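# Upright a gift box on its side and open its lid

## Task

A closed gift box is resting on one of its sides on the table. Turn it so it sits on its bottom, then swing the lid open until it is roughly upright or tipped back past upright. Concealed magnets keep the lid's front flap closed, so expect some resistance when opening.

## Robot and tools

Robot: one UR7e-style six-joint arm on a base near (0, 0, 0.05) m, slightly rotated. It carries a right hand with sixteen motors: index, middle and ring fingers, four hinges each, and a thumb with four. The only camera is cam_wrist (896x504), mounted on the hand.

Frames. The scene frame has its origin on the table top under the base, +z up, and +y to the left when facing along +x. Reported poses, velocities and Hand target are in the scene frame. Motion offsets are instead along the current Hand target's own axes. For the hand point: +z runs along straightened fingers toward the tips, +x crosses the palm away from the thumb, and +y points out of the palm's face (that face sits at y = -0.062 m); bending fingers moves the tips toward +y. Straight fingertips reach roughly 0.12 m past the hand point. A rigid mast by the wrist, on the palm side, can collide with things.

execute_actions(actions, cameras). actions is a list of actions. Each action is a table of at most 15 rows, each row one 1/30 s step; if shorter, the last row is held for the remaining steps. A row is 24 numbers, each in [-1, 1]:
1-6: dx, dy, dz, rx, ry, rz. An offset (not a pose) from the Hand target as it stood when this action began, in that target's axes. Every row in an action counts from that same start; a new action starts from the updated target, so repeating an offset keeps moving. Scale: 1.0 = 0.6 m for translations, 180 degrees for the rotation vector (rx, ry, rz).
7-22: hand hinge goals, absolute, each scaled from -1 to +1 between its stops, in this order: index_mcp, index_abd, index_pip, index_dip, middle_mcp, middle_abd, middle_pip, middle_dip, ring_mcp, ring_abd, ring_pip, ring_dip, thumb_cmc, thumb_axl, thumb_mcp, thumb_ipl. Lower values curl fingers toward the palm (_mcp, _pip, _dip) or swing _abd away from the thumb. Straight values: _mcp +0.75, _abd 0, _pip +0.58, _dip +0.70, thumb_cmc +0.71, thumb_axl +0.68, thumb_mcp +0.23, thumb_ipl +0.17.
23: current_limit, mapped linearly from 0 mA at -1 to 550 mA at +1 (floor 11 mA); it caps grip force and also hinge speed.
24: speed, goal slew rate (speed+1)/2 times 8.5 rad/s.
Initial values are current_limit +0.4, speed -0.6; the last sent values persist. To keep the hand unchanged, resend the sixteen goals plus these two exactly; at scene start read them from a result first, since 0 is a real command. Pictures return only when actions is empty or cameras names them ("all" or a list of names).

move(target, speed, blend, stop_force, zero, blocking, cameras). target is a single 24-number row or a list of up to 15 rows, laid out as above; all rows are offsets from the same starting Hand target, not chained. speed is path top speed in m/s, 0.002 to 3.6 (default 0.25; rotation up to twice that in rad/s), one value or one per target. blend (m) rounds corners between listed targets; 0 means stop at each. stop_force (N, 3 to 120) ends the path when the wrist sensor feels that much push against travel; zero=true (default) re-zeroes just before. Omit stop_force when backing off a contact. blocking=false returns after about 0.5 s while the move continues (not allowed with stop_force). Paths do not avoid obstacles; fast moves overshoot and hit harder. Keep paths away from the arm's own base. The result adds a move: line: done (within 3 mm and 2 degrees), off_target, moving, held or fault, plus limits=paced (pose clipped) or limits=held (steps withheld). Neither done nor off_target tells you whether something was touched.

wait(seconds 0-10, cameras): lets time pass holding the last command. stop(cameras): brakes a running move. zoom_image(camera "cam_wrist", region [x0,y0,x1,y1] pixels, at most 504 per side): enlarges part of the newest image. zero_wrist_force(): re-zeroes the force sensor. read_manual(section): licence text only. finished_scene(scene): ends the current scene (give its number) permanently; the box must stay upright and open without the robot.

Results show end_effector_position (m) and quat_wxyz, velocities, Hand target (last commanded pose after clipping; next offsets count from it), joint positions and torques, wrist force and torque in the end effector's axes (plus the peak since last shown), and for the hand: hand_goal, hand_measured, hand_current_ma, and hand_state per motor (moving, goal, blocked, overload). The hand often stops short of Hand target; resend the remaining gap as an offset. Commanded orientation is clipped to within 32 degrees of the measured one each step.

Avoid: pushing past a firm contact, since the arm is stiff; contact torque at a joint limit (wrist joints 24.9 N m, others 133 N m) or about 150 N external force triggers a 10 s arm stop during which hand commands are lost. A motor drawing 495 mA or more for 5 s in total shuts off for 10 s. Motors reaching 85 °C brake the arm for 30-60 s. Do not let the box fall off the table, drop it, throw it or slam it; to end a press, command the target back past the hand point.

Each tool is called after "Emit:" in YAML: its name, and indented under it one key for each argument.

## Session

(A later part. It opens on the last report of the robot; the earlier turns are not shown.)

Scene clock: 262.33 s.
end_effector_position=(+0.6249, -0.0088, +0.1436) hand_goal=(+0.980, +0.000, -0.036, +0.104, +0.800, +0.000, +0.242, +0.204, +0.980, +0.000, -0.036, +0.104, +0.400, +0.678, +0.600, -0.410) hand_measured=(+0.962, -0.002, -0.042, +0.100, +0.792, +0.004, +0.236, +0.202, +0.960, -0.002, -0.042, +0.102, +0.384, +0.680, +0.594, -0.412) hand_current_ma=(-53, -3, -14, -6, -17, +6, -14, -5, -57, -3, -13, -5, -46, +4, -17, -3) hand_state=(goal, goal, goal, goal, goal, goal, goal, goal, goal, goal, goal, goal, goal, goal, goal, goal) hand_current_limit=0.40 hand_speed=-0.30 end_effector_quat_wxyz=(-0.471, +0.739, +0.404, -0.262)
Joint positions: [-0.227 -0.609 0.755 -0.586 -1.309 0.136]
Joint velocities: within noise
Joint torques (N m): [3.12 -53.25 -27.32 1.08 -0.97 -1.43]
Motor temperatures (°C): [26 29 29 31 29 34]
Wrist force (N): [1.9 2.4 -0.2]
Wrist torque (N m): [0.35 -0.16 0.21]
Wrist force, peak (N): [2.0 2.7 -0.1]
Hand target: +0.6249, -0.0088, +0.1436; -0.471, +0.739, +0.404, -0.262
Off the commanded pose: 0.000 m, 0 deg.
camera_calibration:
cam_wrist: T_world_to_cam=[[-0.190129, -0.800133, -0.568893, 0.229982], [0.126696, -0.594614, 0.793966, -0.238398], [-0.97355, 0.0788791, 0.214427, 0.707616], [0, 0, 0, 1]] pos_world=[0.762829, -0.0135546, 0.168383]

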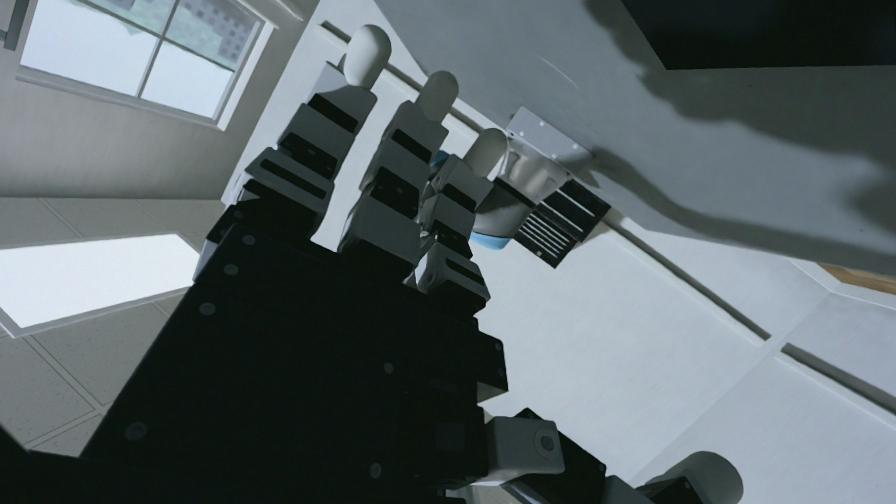

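Emit:
move:
  target:
    - [-0.0018,0.0399,-0.0066,0,0.0108,0.0051,0.98,0,-0.037,0.103,0.80,0,0.242,0.203,0.98,0,-0.037,0.103,-0.842,0.678,0.6,-0.41,0.4,-0.3]
    - [-0.0018,0.1510,0.0452,0,0.0108,0.0051,0.98,0,-0.037,0.103,0.80,0,0.242,0.203,0.98,0,-0.037,0.103,-0.842,0.678,0.6,-0.41,0.4,-0.3]
  speed: [0.2,0.12]

Emit:
execute_actions:
  actions:
    - [[0,0,0,0,0,0,0.80,0,-0.037,0.103,0.55,0,0.242,0.203,0.80,0,-0.037,0.103,-0.842,0.678,0.35,-0.41,0.1,-0.6]]
    - [[0,0,0,0,0,0,0.75,0,-0.037,0.103,0.42,0,0.242,0.203,0.75,0,-0.037,0.103,-0.842,0.678,0.15,-0.41,-0.2,-0.7]]
    - [[0,0,0,0,0,0,0.75,0,-0.037,0.103,0.35,0,0.242,0.203,0.75,0,-0.037,0.103,-0.842,0.678,-0.05,-0.41,-0.2,-0.7]]

Scene clock: 266.37 s.
end_effector_position=(+0.6352, -0.0174, +0.0502) hand_goal=(+0.980, +0.000, -0.036, +0.104, +0.800, +0.000, +0.242, +0.204, +0.980, +0.000, -0.036, +0.104, -0.842, +0.678, +0.600, -0.410) hand_measured=(+0.962, -0.002, -0.042, +0.100, +0.792, +0.004, +0.236, +0.202, +0.960, -0.002, -0.042, +0.102, -0.836, +0.680, +0.594, -0.412) hand_current_ma=(-53, -3, -14, -6, -17, +6, -13, -5, -57, -3, -13, -5, +12, +4, -17, -3) hand_state=(goal, goal, goal, goal, goal, goal, goal, goal, goal, goal, goal, goal, goal, goal, goal, goal) hand_current_limit=0.40 hand_speed=-0.30 end_effector_quat_wxyz=(-0.476, +0.747, +0.390, -0.253)
Joint positions: [-0.243 -0.514 0.816 -0.745 -1.289 0.147]
Joint torques (N m): [-9.3 -54.56 -7.22 -0.94 0.33 0.9]
Wrist force (N): [2.1 2.4 -0.4]
Wrist torque (N m): [0.37 -0.20 0.24]
Wrist force, peak (N): [2.1 3.3 -0.1]
Hand target: +0.6352, -0.0174, +0.0500; -0.476, +0.747, +0.390, -0.253
Off the commanded pose: 0.000 m, 0 deg.
move: done

Scene clock: 268.07 s.
end_effector_position=(+0.6352, -0.0174, +0.0500) hand_goal=(+0.750, +0.000, -0.036, +0.104, +0.350, +0.000, +0.242, +0.204, +0.750, +0.000, -0.036, +0.104, -0.842, +0.678, -0.050, -0.410) hand_measured=(+0.744, -0.002, -0.042, +0.100, +0.440, +0.002, +0.262, +0.214, +0.744, -0.002, -0.040, +0.102, -0.836, +0.680, +0.190, -0.402) hand_current_ma=(-15, -3, -11, -6, +220, +5, +58, +24, -14, -3, -10, -5, +12, +4, +220, +28) hand_state=(goal, goal, goal, goal, blocked, goal, blocked, goal, goal, goal, goal, goal, goal, goal, blocked, goal) hand_current_limit=-0.20 hand_speed=-0.70 end_effector_quat_wxyz=(-0.476, +0.747, +0.390, -0.253)
Joint positions: [-0.243 -0.514 0.816 -0.746 -1.289 0.147]
Joint torques (N m): [-6.97 -56.46 -8.54 1.56 1.8 1.14]
Wrist force (N): [1.8 2.2 -0.8]
Wrist torque (N m): [0.43 -0.15 0.21]
Wrist force, peak (N): [2.0 2.8 -1.1]
Hand target: +0.6352, -0.0174, +0.0500; -0.476, +0.747, +0.390, -0.253
Off the commanded pose: 0.000 m, 0 deg.
Step readings (end_effector_position):
0: (+0.6352, -0.0174, +0.0502)
1: (+0.6352, -0.0174, +0.0501)
2: (+0.6352, -0.0174, +0.0501)
4: (+0.6352, -0.0174, +0.0500)
8: (+0.6352, -0.0174, +0.0500)
15: (+0.6352, -0.0174, +0.0500)
16: (+0.6352, -0.0174, +0.0500)
17: (+0.6352, -0.0174, +0.0500)
19: (+0.6352, -0.0174, +0.0500)
23: (+0.6352, -0.0174, +0.0500)
30: (+0.6352, -0.0174, +0.0500)
31: (+0.6352, -0.0174, +0.0500)
32: (+0.6352, -0.0174, +0.0500)
34: (+0.6352, -0.0174, +0.0500)
38: (+0.6352, -0.0174, +0.0500)
45: (+0.6352, -0.0174, +0.0500)

Perfect contacts again. Lift fingers.

Emit:
execute_actions:
  actions:
    - [[0,0,0,0,0,0,0.65,0,-0.06,0.09,0.36,0,0.22,0.19,0.65,0,-0.06,0.09,-0.842,0.678,-0.2,-0.5,0.5,-0.7]]
    - [[0,0,0,0,0,0,0.63,0,-0.09,0.06,0.36,0,0.21,0.18,0.63,0,-0.09,0.06,-0.842,0.678,-0.3,-0.55,0.78,-0.7]]
    - [[0,0,0,0,0,0,0.71,0,-0.15,-0.15,0.36,0,0.21,0.18,0.71,0,-0.15,-0.15,-0.842,0.678,-0.3,-0.55,0.78,-0.8]]
    - [[0,0,0,0,0,0,0.78,0,-0.14,-0.38,0.36,0,0.21,0.18,0.78,0,-0.14,-0.38,-0.842,0.678,-0.3,-0.55,0.78,-0.8]]
    - [[0,0,0,0,0,0,0.84,0,-0.2,-0.44,0.36,0,0.21,0.18,0.84,0,-0.2,-0.44,-0.842,0.678,-0.3,-0.55,0.78,-0.8]]
    - [[0,0,0,0,0,0,0.88,0,-0.26,-0.49,0.36,0,0.21,0.18,0.88,0,-0.26,-0.49,-0.842,0.678,-0.3,-0.55,0.78,-0.8]]
    - [[0,0,0,0,0,0,0.92,0,-0.33,-0.55,0.36,0,0.21,0.18,0.92,0,-0.33,-0.55,-0.842,0.678,-0.3,-0.55,0.78,-0.8]]
    - [[0,0,0,0,0,0,0.95,0,-0.4,-0.59,0.36,0,0.21,0.18,0.95,0,-0.4,-0.59,-0.842,0.678,-0.3,-0.55,0.75,-0.8]]
    - [[0,0,0,0,0,0,0.97,0,-0.47,-0.63,0.36,0,0.21,0.18,0.97,0,-0.47,-0.63,-0.842,0.678,-0.3,-0.55,0.75,-0.85]]
    - [[0,0,0,0,0,0,0.98,0,-0.53,-0.67,0.36,0,0.21,0.18,0.98,0,-0.53,-0.67,-0.842,0.678,-0.3,-0.55,0.75,-0.85]]
    - [[0,0,0,0,0,0,0.98,0,-0.56,-0.69,0.36,0,0.21,0.18,0.98,0,-0.56,-0.69,-0.842,0.678,-0.3,-0.55,0.75,-0.85]]
  cameras: ["cam_wrist"]

Scene clock: 274.73 s.
end_effector_position=(+0.6352, -0.0174, +0.0500) hand_goal=(+0.980, +0.000, -0.560, -0.690, +0.360, +0.000, +0.210, +0.180, +0.980, +0.000, -0.560, -0.690, -0.842, +0.678, -0.300, -0.550) hand_measured=(+0.992, -0.002, -0.486, -0.648, +0.446, +0.002, +0.272, +0.210, +0.982, -0.002, -0.522, -0.672, -0.822, +0.682, +0.324, -0.478) hand_current_ma=(+34, -3, +274, +138, +351, +2, +220, +89, +5, -3, +121, +51, +57, +13, +481, +376) hand_state=(goal, goal, blocked, blocked, blocked, goal, blocked, blocked, goal, goal, blocked, goal, blocked, goal, blocked, blocked) hand_current_limit=0.75 hand_speed=-0.85 end_effector_quat_wxyz=(-0.476, +0.747, +0.390, -0.253)
Joint positions: [-0.243 -0.514 0.816 -0.746 -1.289 0.147]
Joint torques (N m): [0.79 -58.89 -15.49 1.83 -0.47 0.96]
Wrist force (N): [1.8 3.3 0.1]
Wrist torque (N m): [0.39 -0.18 0.23]
Wrist force, peak (N): [1.9 3.6 0.0]
Hand target: +0.6352, -0.0174, +0.0500; -0.476, +0.747, +0.390, -0.253
Off the commanded pose: 0.000 m, 0 deg.
Step readings (end_effector_position):
0: (+0.6352, -0.0174, +0.0500)
1: (+0.6352, -0.0174, +0.0500)
2: (+0.6352, -0.0174, +0.0500)
4: (+0.6352, -0.0174, +0.0500)
8: (+0.6352, -0.0174, +0.0500)
15: (+0.6352, -0.0174, +0.0500)
16: (+0.6352, -0.0174, +0.0500)
17: (+0.6352, -0.0174, +0.0500)
19: (+0.6352, -0.0174, +0.0500)
23: (+0.6352, -0.0174, +0.0500)
30: (+0.6352, -0.0174, +0.0500)
31: (+0.6352, -0.0174, +0.0500)
32: (+0.6352, -0.0174, +0.0500)
34: (+0.6353, -0.0174, +0.0500)
38: (+0.6353, -0.0174, +0.0500)
45: (+0.6353, -0.0174, +0.0500)
46: (+0.6353, -0.0174, +0.0500)
47: (+0.6353, -0.0174, +0.0500)
49: (+0.6353, -0.0174, +0.0500)
53: (+0.6353, -0.0174, +0.0500)
60: (+0.6352, -0.0174, +0.0500)
61: (+0.6352, -0.0174, +0.0500)
62: (+0.6352, -0.0174, +0.0500)
64: (+0.6352, -0.0174, +0.0500)
68: (+0.6352, -0.0174, +0.0500)
75: (+0.6352, -0.0174, +0.0500)
76: (+0.6352, -0.0174, +0.0500)
77: (+0.6352, -0.0174, +0.0500)
79: (+0.6352, -0.0174, +0.0500)
83: (+0.6352, -0.0174, +0.0500)
90: (+0.6352, -0.0174, +0.0500)
91: (+0.6352, -0.0174, +0.0500)
92: (+0.6352, -0.0174, +0.0500)
94: (+0.6352, -0.0174, +0.0500)
98: (+0.6352, -0.0174, +0.0500)
105: (+0.6352, -0.0174, +0.0500)
106: (+0.6352, -0.0174, +0.0500)
107: (+0.6352, -0.0174, +0.0500)
109: (+0.6352, -0.0174, +0.0500)
113: (+0.6352, -0.0174, +0.0500)
120: (+0.6352, -0.0174, +0.0500)
121: (+0.6352, -0.0174, +0.0500)
122: (+0.6352, -0.0174, +0.0500)
124: (+0.6352, -0.0174, +0.0500)
128: (+0.6352, -0.0174, +0.0500)
135: (+0.6352, -0.0174, +0.0500)
136: (+0.6352, -0.0174, +0.0500)
137: (+0.6352, -0.0174, +0.0500)
139: (+0.6352, -0.0174, +0.0500)
143: (+0.6352, -0.0174, +0.0500)
150: (+0.6352, -0.0174, +0.0500)
151: (+0.6352, -0.0174, +0.0500)
152: (+0.6352, -0.0174, +0.0500)
154: (+0.6352, -0.0174, +0.0500)
158: (+0.6352, -0.0174, +0.0500)
165: (+0.6352, -0.0174, +0.0500)
camera_calibration:
cam_wrist: T_world_to_cam=[[-0.220034, -0.792626, -0.56862, 0.190975], [0.10422, -0.598671, 0.794186, -0.156252], [-0.969909, 0.115486, 0.214335, 0.736713], [0, 0, 0, 1]] pos_world=[0.77285, -0.0272523, 0.074782]

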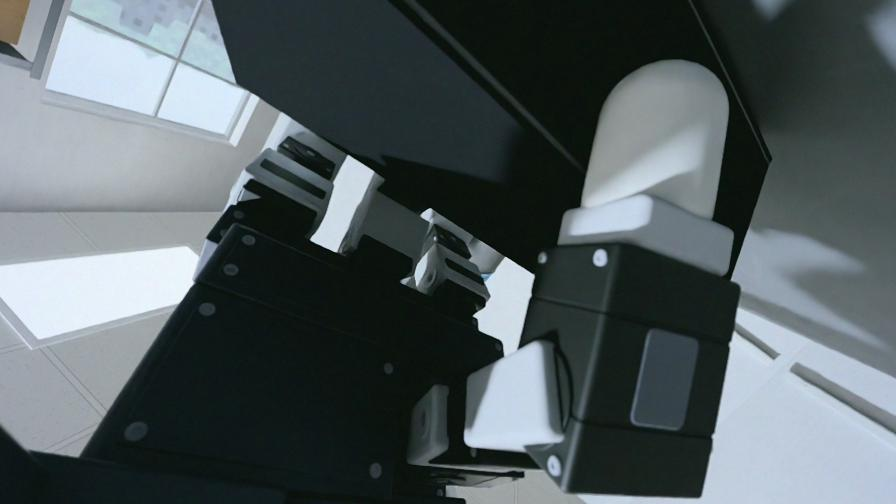

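Emit:
execute_actions:
  actions:
    - [[0,0,0,0,0,0,0.98,0,-0.56,-0.69,0.40,0,0.24,0.2,0.98,0,-0.57,-0.70,-0.842,0.678,0.24,-0.49,0.75,-0.93]]
    - [[0,0,0,0,0,0,0.98,0,-0.56,-0.69,0.43,0,0.26,0.2,0.98,0,-0.57,-0.70,-0.842,0.678,0.29,-0.478,0.75,-0.93]]
    - [[0,0,0,0,0,0,0.98,0,-0.57,-0.69,0.50,0,0.22,0.18,0.98,0,-0.58,-0.70,-0.842,0.678,0.29,-0.478,0.6,-0.88]]
    - [[0,0,0,0,0,0,0.98,0,-0.57,-0.69,0.66,0,0.05,0.1,0.98,0,-0.58,-0.70,-0.842,0.678,0.29,-0.478,0.6,-0.8]]
    - [[0,0,0,0,0,0,0.98,0,-0.57,-0.69,0.78,0,-0.085,-0.091,0.98,0,-0.58,-0.70,-0.842,0.678,0.29,-0.478,0.6,-0.8]]
    - [[0,0,0,0,0,0,0.98,0,-0.57,-0.69,0.84,0,-0.06,-0.32,0.98,0,-0.58,-0.70,-0.842,0.678,0.29,-0.478,0.6,-0.8]]
    - [[0,0,0,0,0,0,0.98,0,-0.57,-0.69,0.94,0,-0.16,-0.405,0.98,0,-0.58,-0.70,-0.842,0.678,0.29,-0.478,0.6,-0.8]]
    - [[0,0,0,0,0,0,0.98,0,-0.57,-0.69,0.98,0,-0.31,-0.53,0.98,0,-0.58,-0.70,-0.842,0.678,0.29,-0.478,0.6,-0.8]]
    - [[0,0,0,0,0,0,0.98,0,-0.57,-0.69,0.98,0,-0.45,-0.65,0.98,0,-0.58,-0.70,-0.842,0.678,0.29,-0.478,0.6,-0.8]]
    - [[0,0,0,0,0,0,0.98,0,-0.57,-0.69,0.98,0,-0.55,-0.69,0.98,0,-0.58,-0.70,-0.842,0.678,0.29,-0.478,0.6,-0.8]]
  cameras: ["cam_wrist"]

Scene clock: 280.83 s.
end_effector_position=(+0.6352, -0.0174, +0.0500) hand_goal=(+0.980, +0.000, -0.570, -0.690, +0.980, +0.000, -0.550, -0.690, +0.980, +0.000, -0.580, -0.700, -0.842, +0.678, +0.290, -0.478) hand_measured=(+0.992, -0.002, -0.550, -0.690, +0.984, +0.002, -0.534, -0.686, +0.980, -0.002, -0.576, -0.702, -0.822, +0.682, +0.332, -0.456) hand_current_ma=(+33, -3, +54, -1, +7, +3, +42, +9, -1, -3, +10, -2, +57, +13, +190, +91) hand_state=(goal, goal, goal, goal, goal, goal, goal, goal, goal, goal, goal, goal, blocked, goal, blocked, blocked) hand_current_limit=0.60 hand_speed=-0.80 end_effector_quat_wxyz=(-0.476, +0.747, +0.390, -0.253)
Joint positions: [-0.243 -0.514 0.816 -0.746 -1.289 0.147]
Joint torques (N m): [3.69 -61.94 -22.04 1.78 -1.12 0.9]
Wrist force (N): [2.1 3.3 0.0]
Wrist torque (N m): [0.41 -0.20 0.25]
Wrist force, peak (N): [2.1 3.6 0.0]
Hand target: +0.6352, -0.0174, +0.0500; -0.476, +0.747, +0.390, -0.253
Off the commanded pose: 0.000 m, 0 deg.
Step readings (end_effector_position):
0: (+0.6352, -0.0174, +0.0500)
1: (+0.6352, -0.0174, +0.0500)
2: (+0.6352, -0.0174, +0.0500)
4: (+0.6352, -0.0174, +0.0500)
8: (+0.6352, -0.0174, +0.0500)
15: (+0.6352, -0.0174, +0.0500)
16: (+0.6352, -0.0174, +0.0500)
17: (+0.6352, -0.0174, +0.0500)
19: (+0.6352, -0.0174, +0.0500)
23: (+0.6352, -0.0174, +0.0500)
30: (+0.6352, -0.0174, +0.0500)
31: (+0.6352, -0.0174, +0.0500)
32: (+0.6352, -0.0174, +0.0500)
34: (+0.6352, -0.0174, +0.0500)
38: (+0.6352, -0.0174, +0.0500)
45: (+0.6352, -0.0174, +0.0500)
46: (+0.6352, -0.0174, +0.0500)
47: (+0.6352, -0.0174, +0.0500)
49: (+0.6352, -0.0174, +0.0500)
53: (+0.6352, -0.0174, +0.0500)
60: (+0.6352, -0.0174, +0.0500)
61: (+0.6352, -0.0174, +0.0500)
62: (+0.6352, -0.0174, +0.0500)
64: (+0.6352, -0.0174, +0.0500)
68: (+0.6352, -0.0174, +0.0500)
75: (+0.6352, -0.0174, +0.0500)
76: (+0.6352, -0.0174, +0.0500)
77: (+0.6352, -0.0174, +0.0500)
79: (+0.6352, -0.0174, +0.0500)
83: (+0.6352, -0.0174, +0.0500)
90: (+0.6352, -0.0174, +0.0500)
91: (+0.6352, -0.0174, +0.0500)
92: (+0.6352, -0.0174, +0.0500)
94: (+0.6352, -0.0174, +0.0500)
98: (+0.6352, -0.0174, +0.0500)
105: (+0.6352, -0.0174, +0.0500)
106: (+0.6352, -0.0174, +0.0500)
107: (+0.6352, -0.0174, +0.0500)
109: (+0.6352, -0.0174, +0.0500)
113: (+0.6352, -0.0174, +0.0500)
120: (+0.6352, -0.0174, +0.0500)
121: (+0.6352, -0.0174, +0.0500)
122: (+0.6352, -0.0174, +0.0500)
124: (+0.6352, -0.0174, +0.0500)
128: (+0.6352, -0.0174, +0.0500)
135: (+0.6352, -0.0174, +0.0500)
136: (+0.6352, -0.0174, +0.0500)
137: (+0.6352, -0.0174, +0.0500)
139: (+0.6352, -0.0174, +0.0500)
143: (+0.6352, -0.0174, +0.0500)
150: (+0.6352, -0.0174, +0.0500)
camera_calibration:
cam_wrist: T_world_to_cam=[[-0.220034, -0.792626, -0.56862, 0.190975], [0.10422, -0.598671, 0.794186, -0.156252], [-0.969909, 0.115486, 0.214335, 0.736713], [0, 0, 0, 1]] pos_world=[0.77285, -0.0272523, 0.074782]

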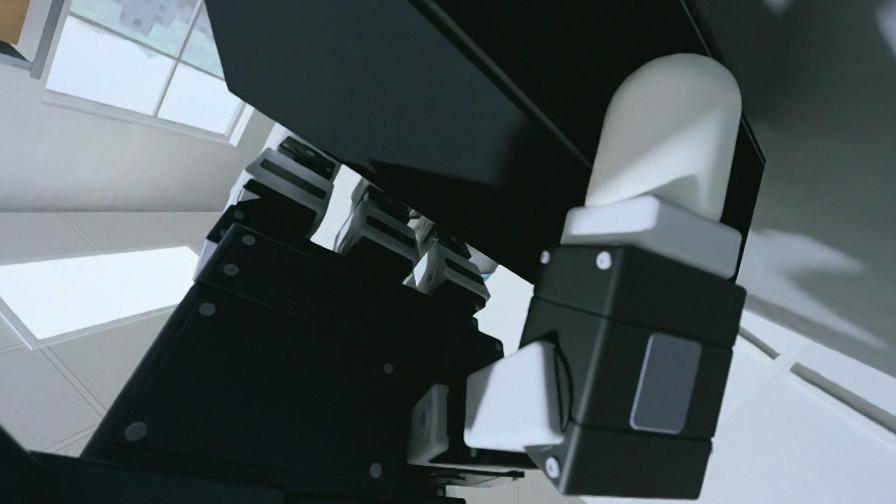

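Emit:
execute_actions:
  actions:
    - [[0,0,0,0,0,0,0.98,0,-0.57,-0.69,0.98,0,-0.56,-0.69,0.98,0,-0.58,-0.70,-0.842,0.678,0.2,-0.478,0.6,-0.85]]
    - [[0,0,0,0,0,0,0.98,0,-0.57,-0.69,0.98,0,-0.56,-0.69,0.98,0,-0.58,-0.70,-0.842,0.678,0.1,-0.478,0.6,-0.85]]
    - [[0,0,0,0,0,0,0.98,0,-0.57,-0.69,0.98,0,-0.56,-0.69,0.98,0,-0.58,-0.70,-0.842,0.678,0.0,-0.478,0.6,-0.85]]
  cameras: ["cam_wrist"]

Scene clock: 284.47 s.
end_effector_position=(+0.6352, -0.0174, +0.0500) hand_goal=(+0.980, +0.000, -0.570, -0.690, +0.980, +0.000, -0.560, -0.690, +0.980, +0.000, -0.580, -0.700, -0.842, +0.678, +0.000, -0.478) hand_measured=(+0.992, -0.002, -0.550, -0.690, +0.984, +0.002, -0.538, -0.686, +0.980, -0.002, -0.576, -0.702, -0.822, +0.682, +0.332, -0.456) hand_current_ma=(+33, -3, +54, -1, +7, +3, +65, +9, -1, -3, +10, -2, +57, +13, +440, +91) hand_state=(goal, goal, goal, goal, goal, goal, blocked, goal, goal, goal, goal, goal, blocked, goal, blocked, blocked) hand_current_limit=0.60 hand_speed=-0.85 end_effector_quat_wxyz=(-0.476, +0.747, +0.390, -0.253)
Joint positions: [-0.243 -0.514 0.816 -0.746 -1.289 0.147]
Joint torques (N m): [2.08 -64.04 -22.44 1.59 -1.08 1.03]
Wrist force (N): [2.0 3.4 0.1]
Wrist torque (N m): [0.41 -0.20 0.24]
Wrist force, peak (N): [2.1 3.5 0.0]
Hand target: +0.6352, -0.0174, +0.0500; -0.476, +0.747, +0.390, -0.253
Off the commanded pose: 0.000 m, 0 deg.
Step readings (end_effector_position):
0: (+0.6352, -0.0174, +0.0500)
1: (+0.6352, -0.0174, +0.0500)
2: (+0.6352, -0.0174, +0.0500)
4: (+0.6352, -0.0174, +0.0500)
8: (+0.6352, -0.0174, +0.0500)
15: (+0.6352, -0.0174, +0.0500)
16: (+0.6352, -0.0174, +0.0500)
17: (+0.6352, -0.0174, +0.0500)
19: (+0.6352, -0.0174, +0.0500)
23: (+0.6352, -0.0174, +0.0500)
30: (+0.6352, -0.0174, +0.0500)
31: (+0.6352, -0.0174, +0.0500)
32: (+0.6352, -0.0174, +0.0500)
34: (+0.6352, -0.0174, +0.0500)
38: (+0.6352, -0.0174, +0.0500)
45: (+0.6352, -0.0174, +0.0500)
camera_calibration:
cam_wrist: T_world_to_cam=[[-0.220025, -0.792673, -0.568558, 0.190962], [0.104238, -0.598608, 0.794231, -0.156267], [-0.969909, 0.115485, 0.214335, 0.736713], [0, 0, 0, 1]] pos_world=[0.77285, -0.0272523, 0.0747817]

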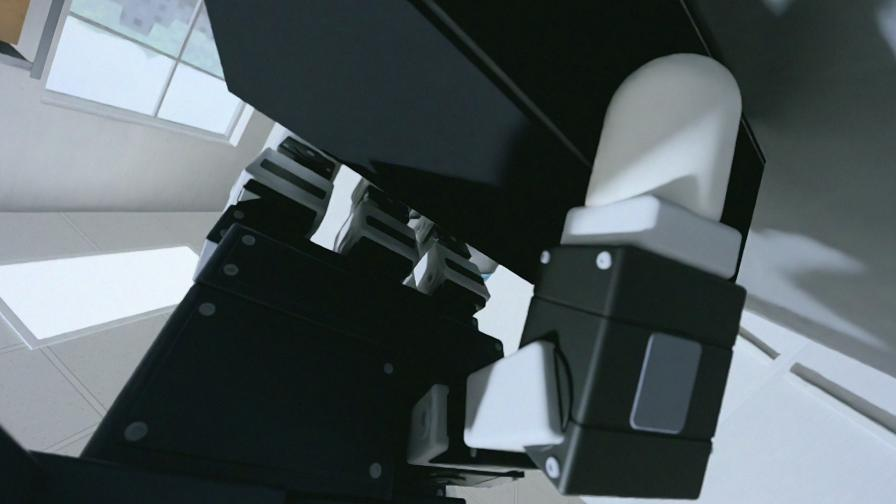

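Emit:
execute_actions:
  actions:
    - [[0,0,0,0,0,0,0.94,0,-0.57,-0.65,0.94,0,-0.56,-0.65,0.94,0,-0.58,-0.66,-0.842,0.678,-0.05,-0.5,0.6,-0.85]]
    - [[0,0,0,0,0,0,0.90,0,-0.57,-0.61,0.90,0,-0.56,-0.61,0.90,0,-0.58,-0.62,-0.842,0.678,-0.05,-0.5,0.6,-0.85]]
    - [[0,0,0,0,0,0,0.86,0,-0.57,-0.57,0.86,0,-0.56,-0.57,0.86,0,-0.58,-0.58,-0.842,0.678,-0.05,-0.5,0.6,-0.85]]
  cameras: ["cam_wrist"]

Scene clock: 288.13 s.
end_effector_position=(+0.6352, -0.0174, +0.0500) hand_goal=(+0.860, +0.000, -0.570, -0.570, +0.860, +0.000, -0.560, -0.570, +0.860, +0.000, -0.580, -0.580, -0.842, +0.678, -0.050, -0.500) hand_measured=(+0.922, -0.002, -0.546, -0.576, +0.906, +0.002, -0.538, -0.570, +0.894, -0.002, -0.570, -0.590, -0.808, +0.682, +0.368, -0.452) hand_current_ma=(+235, -3, +68, -15, +160, +3, +65, +1, +117, -3, +26, -24, +108, +13, +440, +226) hand_state=(blocked, goal, blocked, goal, blocked, goal, blocked, goal, blocked, goal, goal, goal, blocked, goal, blocked, blocked) hand_current_limit=0.60 hand_speed=-0.85 end_effector_quat_wxyz=(-0.476, +0.747, +0.390, -0.253)
Joint positions: [-0.243 -0.514 0.816 -0.746 -1.289 0.147]
Joint torques (N m): [2.02 -66.66 -21.87 1.59 -0.87 0.69]
Wrist force (N): [2.0 3.3 0.1]
Wrist torque (N m): [0.41 -0.20 0.25]
Wrist force, peak (N): [2.1 3.6 0.1]
Hand target: +0.6352, -0.0174, +0.0500; -0.476, +0.747, +0.390, -0.253
Off the commanded pose: 0.000 m, 0 deg.
Step readings (end_effector_position):
0: (+0.6352, -0.0174, +0.0500)
1: (+0.6352, -0.0174, +0.0500)
2: (+0.6352, -0.0174, +0.0500)
4: (+0.6352, -0.0174, +0.0500)
8: (+0.6352, -0.0174, +0.0500)
15: (+0.6352, -0.0174, +0.0500)
16: (+0.6352, -0.0174, +0.0500)
17: (+0.6352, -0.0174, +0.0500)
19: (+0.6352, -0.0174, +0.0500)
23: (+0.6352, -0.0174, +0.0500)
30: (+0.6352, -0.0174, +0.0500)
31: (+0.6352, -0.0174, +0.0500)
32: (+0.6352, -0.0174, +0.0500)
34: (+0.6352, -0.0174, +0.0500)
38: (+0.6352, -0.0174, +0.0500)
45: (+0.6352, -0.0174, +0.0500)
camera_calibration:
cam_wrist: T_world_to_cam=[[-0.220025, -0.792673, -0.568558, 0.190962], [0.104238, -0.598608, 0.794231, -0.156267], [-0.969909, 0.115485, 0.214335, 0.736713], [0, 0, 0, 1]] pos_world=[0.77285, -0.0272523, 0.0747817]

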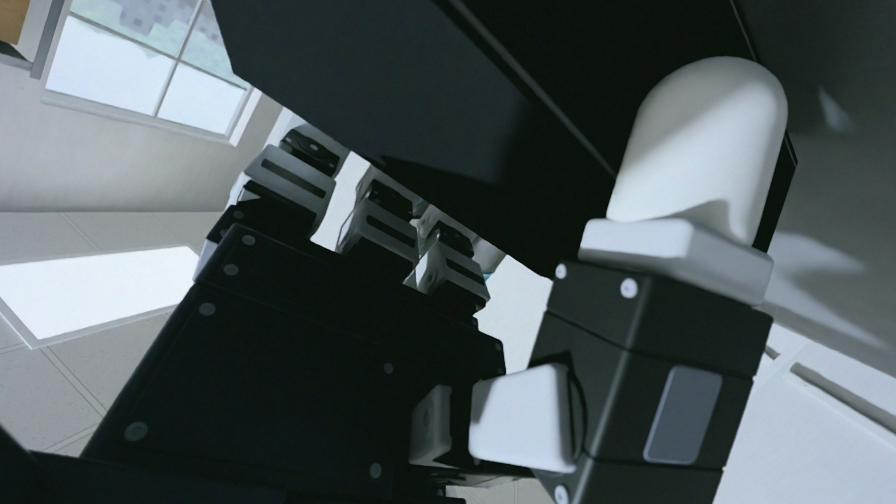

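Emit:
execute_actions:
  actions:
    - [[0,0,0,0,0,0,0.96,0,-0.53,-0.69,0.96,0,-0.52,-0.69,0.96,0,-0.53,-0.7,-0.842,0.678,-0.05,-0.5,0.65,-0.85]]
    - [[0,0,0,0,0,0,0.90,0,-0.43,-0.73,0.90,0,-0.43,-0.73,0.90,0,-0.43,-0.73,-0.842,0.678,-0.05,-0.5,0.65,-0.85]]
    - [[0,0,0,0,0,0,0.83,0,-0.33,-0.75,0.83,0,-0.33,-0.75,0.83,0,-0.33,-0.75,-0.842,0.678,-0.05,-0.5,0.65,-0.85]]
  cameras: ["cam_wrist"]

Scene clock: 291.83 s.
end_effector_position=(+0.6352, -0.0174, +0.0500) hand_goal=(+0.830, +0.000, -0.330, -0.750, +0.830, +0.000, -0.330, -0.750, +0.830, +0.000, -0.330, -0.750, -0.842, +0.678, -0.050, -0.500) hand_measured=(+0.862, -0.002, -0.318, -0.750, +0.854, +0.002, -0.314, -0.736, +0.848, -0.002, -0.336, -0.758, -0.818, +0.682, +0.332, -0.456) hand_current_ma=(+108, -3, +30, -1, +76, +3, +40, +34, +53, -3, -14, -20, +68, +13, +454, +209) hand_state=(blocked, goal, goal, goal, blocked, goal, goal, goal, goal, goal, goal, goal, blocked, goal, blocked, blocked) hand_current_limit=0.65 hand_speed=-0.85 end_effector_quat_wxyz=(-0.476, +0.747, +0.390, -0.253)
Joint positions: [-0.243 -0.514 0.816 -0.746 -1.289 0.147]
Joint torques (N m): [1.88 -68.4 -21.95 1.39 -0.9 0.74]
Wrist force (N): [2.0 2.5 -0.2]
Wrist torque (N m): [0.39 -0.18 0.18]
Wrist force, peak (N): [2.2 3.5 -0.1]
Hand target: +0.6352, -0.0174, +0.0500; -0.476, +0.747, +0.390, -0.253
Off the commanded pose: 0.000 m, 0 deg.
Step readings (end_effector_position):
0: (+0.6352, -0.0174, +0.0500)
1: (+0.6352, -0.0174, +0.0500)
2: (+0.6352, -0.0174, +0.0500)
4: (+0.6352, -0.0174, +0.0500)
8: (+0.6352, -0.0174, +0.0500)
15: (+0.6352, -0.0174, +0.0500)
16: (+0.6352, -0.0174, +0.0500)
17: (+0.6352, -0.0174, +0.0500)
19: (+0.6352, -0.0174, +0.0500)
23: (+0.6352, -0.0174, +0.0500)
30: (+0.6352, -0.0174, +0.0500)
31: (+0.6352, -0.0174, +0.0500)
32: (+0.6352, -0.0174, +0.0500)
34: (+0.6352, -0.0174, +0.0500)
38: (+0.6352, -0.0174, +0.0500)
45: (+0.6352, -0.0174, +0.0500)
camera_calibration:
cam_wrist: T_world_to_cam=[[-0.220025, -0.792673, -0.568558, 0.190962], [0.104238, -0.598608, 0.794231, -0.156267], [-0.969909, 0.115485, 0.214335, 0.736713], [0, 0, 0, 1]] pos_world=[0.77285, -0.0272523, 0.0747817]

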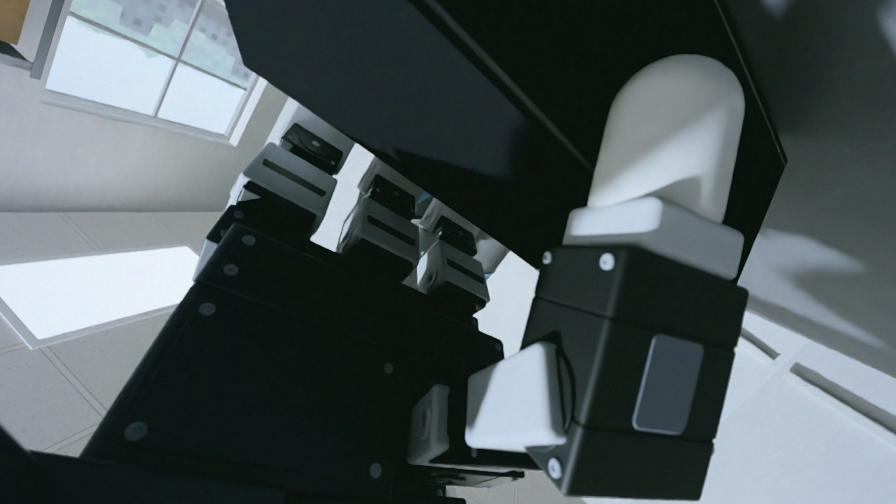

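Emit:
execute_actions:
  actions:
    - [[0,0,0,0,0,0,0.79,0,-0.26,-0.78,0.79,0,-0.26,-0.78,0.80,0,-0.26,-0.78,-0.842,0.678,-0.15,-0.55,0.72,-0.85]]
    - [[0,0,0,0,0,0,0.75,0,-0.19,-0.80,0.75,0,-0.19,-0.80,0.76,0,-0.19,-0.80,-0.842,0.678,-0.15,-0.55,0.72,-0.85]]
  cameras: ["cam_wrist"]

Scene clock: 293.30 s.
end_effector_position=(+0.6352, -0.0174, +0.0500) hand_goal=(+0.750, +0.000, -0.190, -0.800, +0.750, +0.000, -0.190, -0.800, +0.760, +0.000, -0.190, -0.800, -0.842, +0.678, -0.150, -0.550) hand_measured=(+0.796, -0.002, -0.174, -0.796, +0.786, +0.002, -0.172, -0.786, +0.784, -0.002, -0.196, -0.810, -0.818, +0.682, +0.332, -0.466) hand_current_ma=(+164, -3, +45, +7, +125, +3, +51, +38, +76, -3, -14, -25, +68, +13, +473, +453) hand_state=(blocked, goal, goal, goal, blocked, goal, goal, goal, blocked, goal, goal, goal, blocked, goal, blocked, blocked) hand_current_limit=0.72 hand_speed=-0.85 end_effector_quat_wxyz=(-0.476, +0.747, +0.390, -0.253)
Joint positions: [-0.243 -0.514 0.816 -0.746 -1.289 0.147]
Joint torques (N m): [2.35 -68.6 -21.19 1.47 -0.93 0.59]
Wrist force (N): [2.0 2.3 -0.3]
Wrist torque (N m): [0.38 -0.18 0.15]
Wrist force, peak (N): [2.2 2.7 -0.1]
Hand target: +0.6352, -0.0174, +0.0500; -0.476, +0.747, +0.390, -0.253
Off the commanded pose: 0.000 m, 0 deg.
Step readings (end_effector_position):
0: (+0.6352, -0.0174, +0.0500)
1: (+0.6352, -0.0174, +0.0500)
2: (+0.6352, -0.0174, +0.0500)
4: (+0.6352, -0.0174, +0.0500)
8: (+0.6352, -0.0174, +0.0500)
15: (+0.6352, -0.0174, +0.0500)
16: (+0.6352, -0.0174, +0.0500)
17: (+0.6352, -0.0174, +0.0500)
19: (+0.6352, -0.0174, +0.0500)
23: (+0.6352, -0.0174, +0.0500)
30: (+0.6352, -0.0174, +0.0500)
camera_calibration:
cam_wrist: T_world_to_cam=[[-0.220025, -0.792673, -0.568558, 0.190962], [0.104238, -0.598608, 0.794231, -0.156267], [-0.969909, 0.115485, 0.214335, 0.736713], [0, 0, 0, 1]] pos_world=[0.77285, -0.0272523, 0.0747817]

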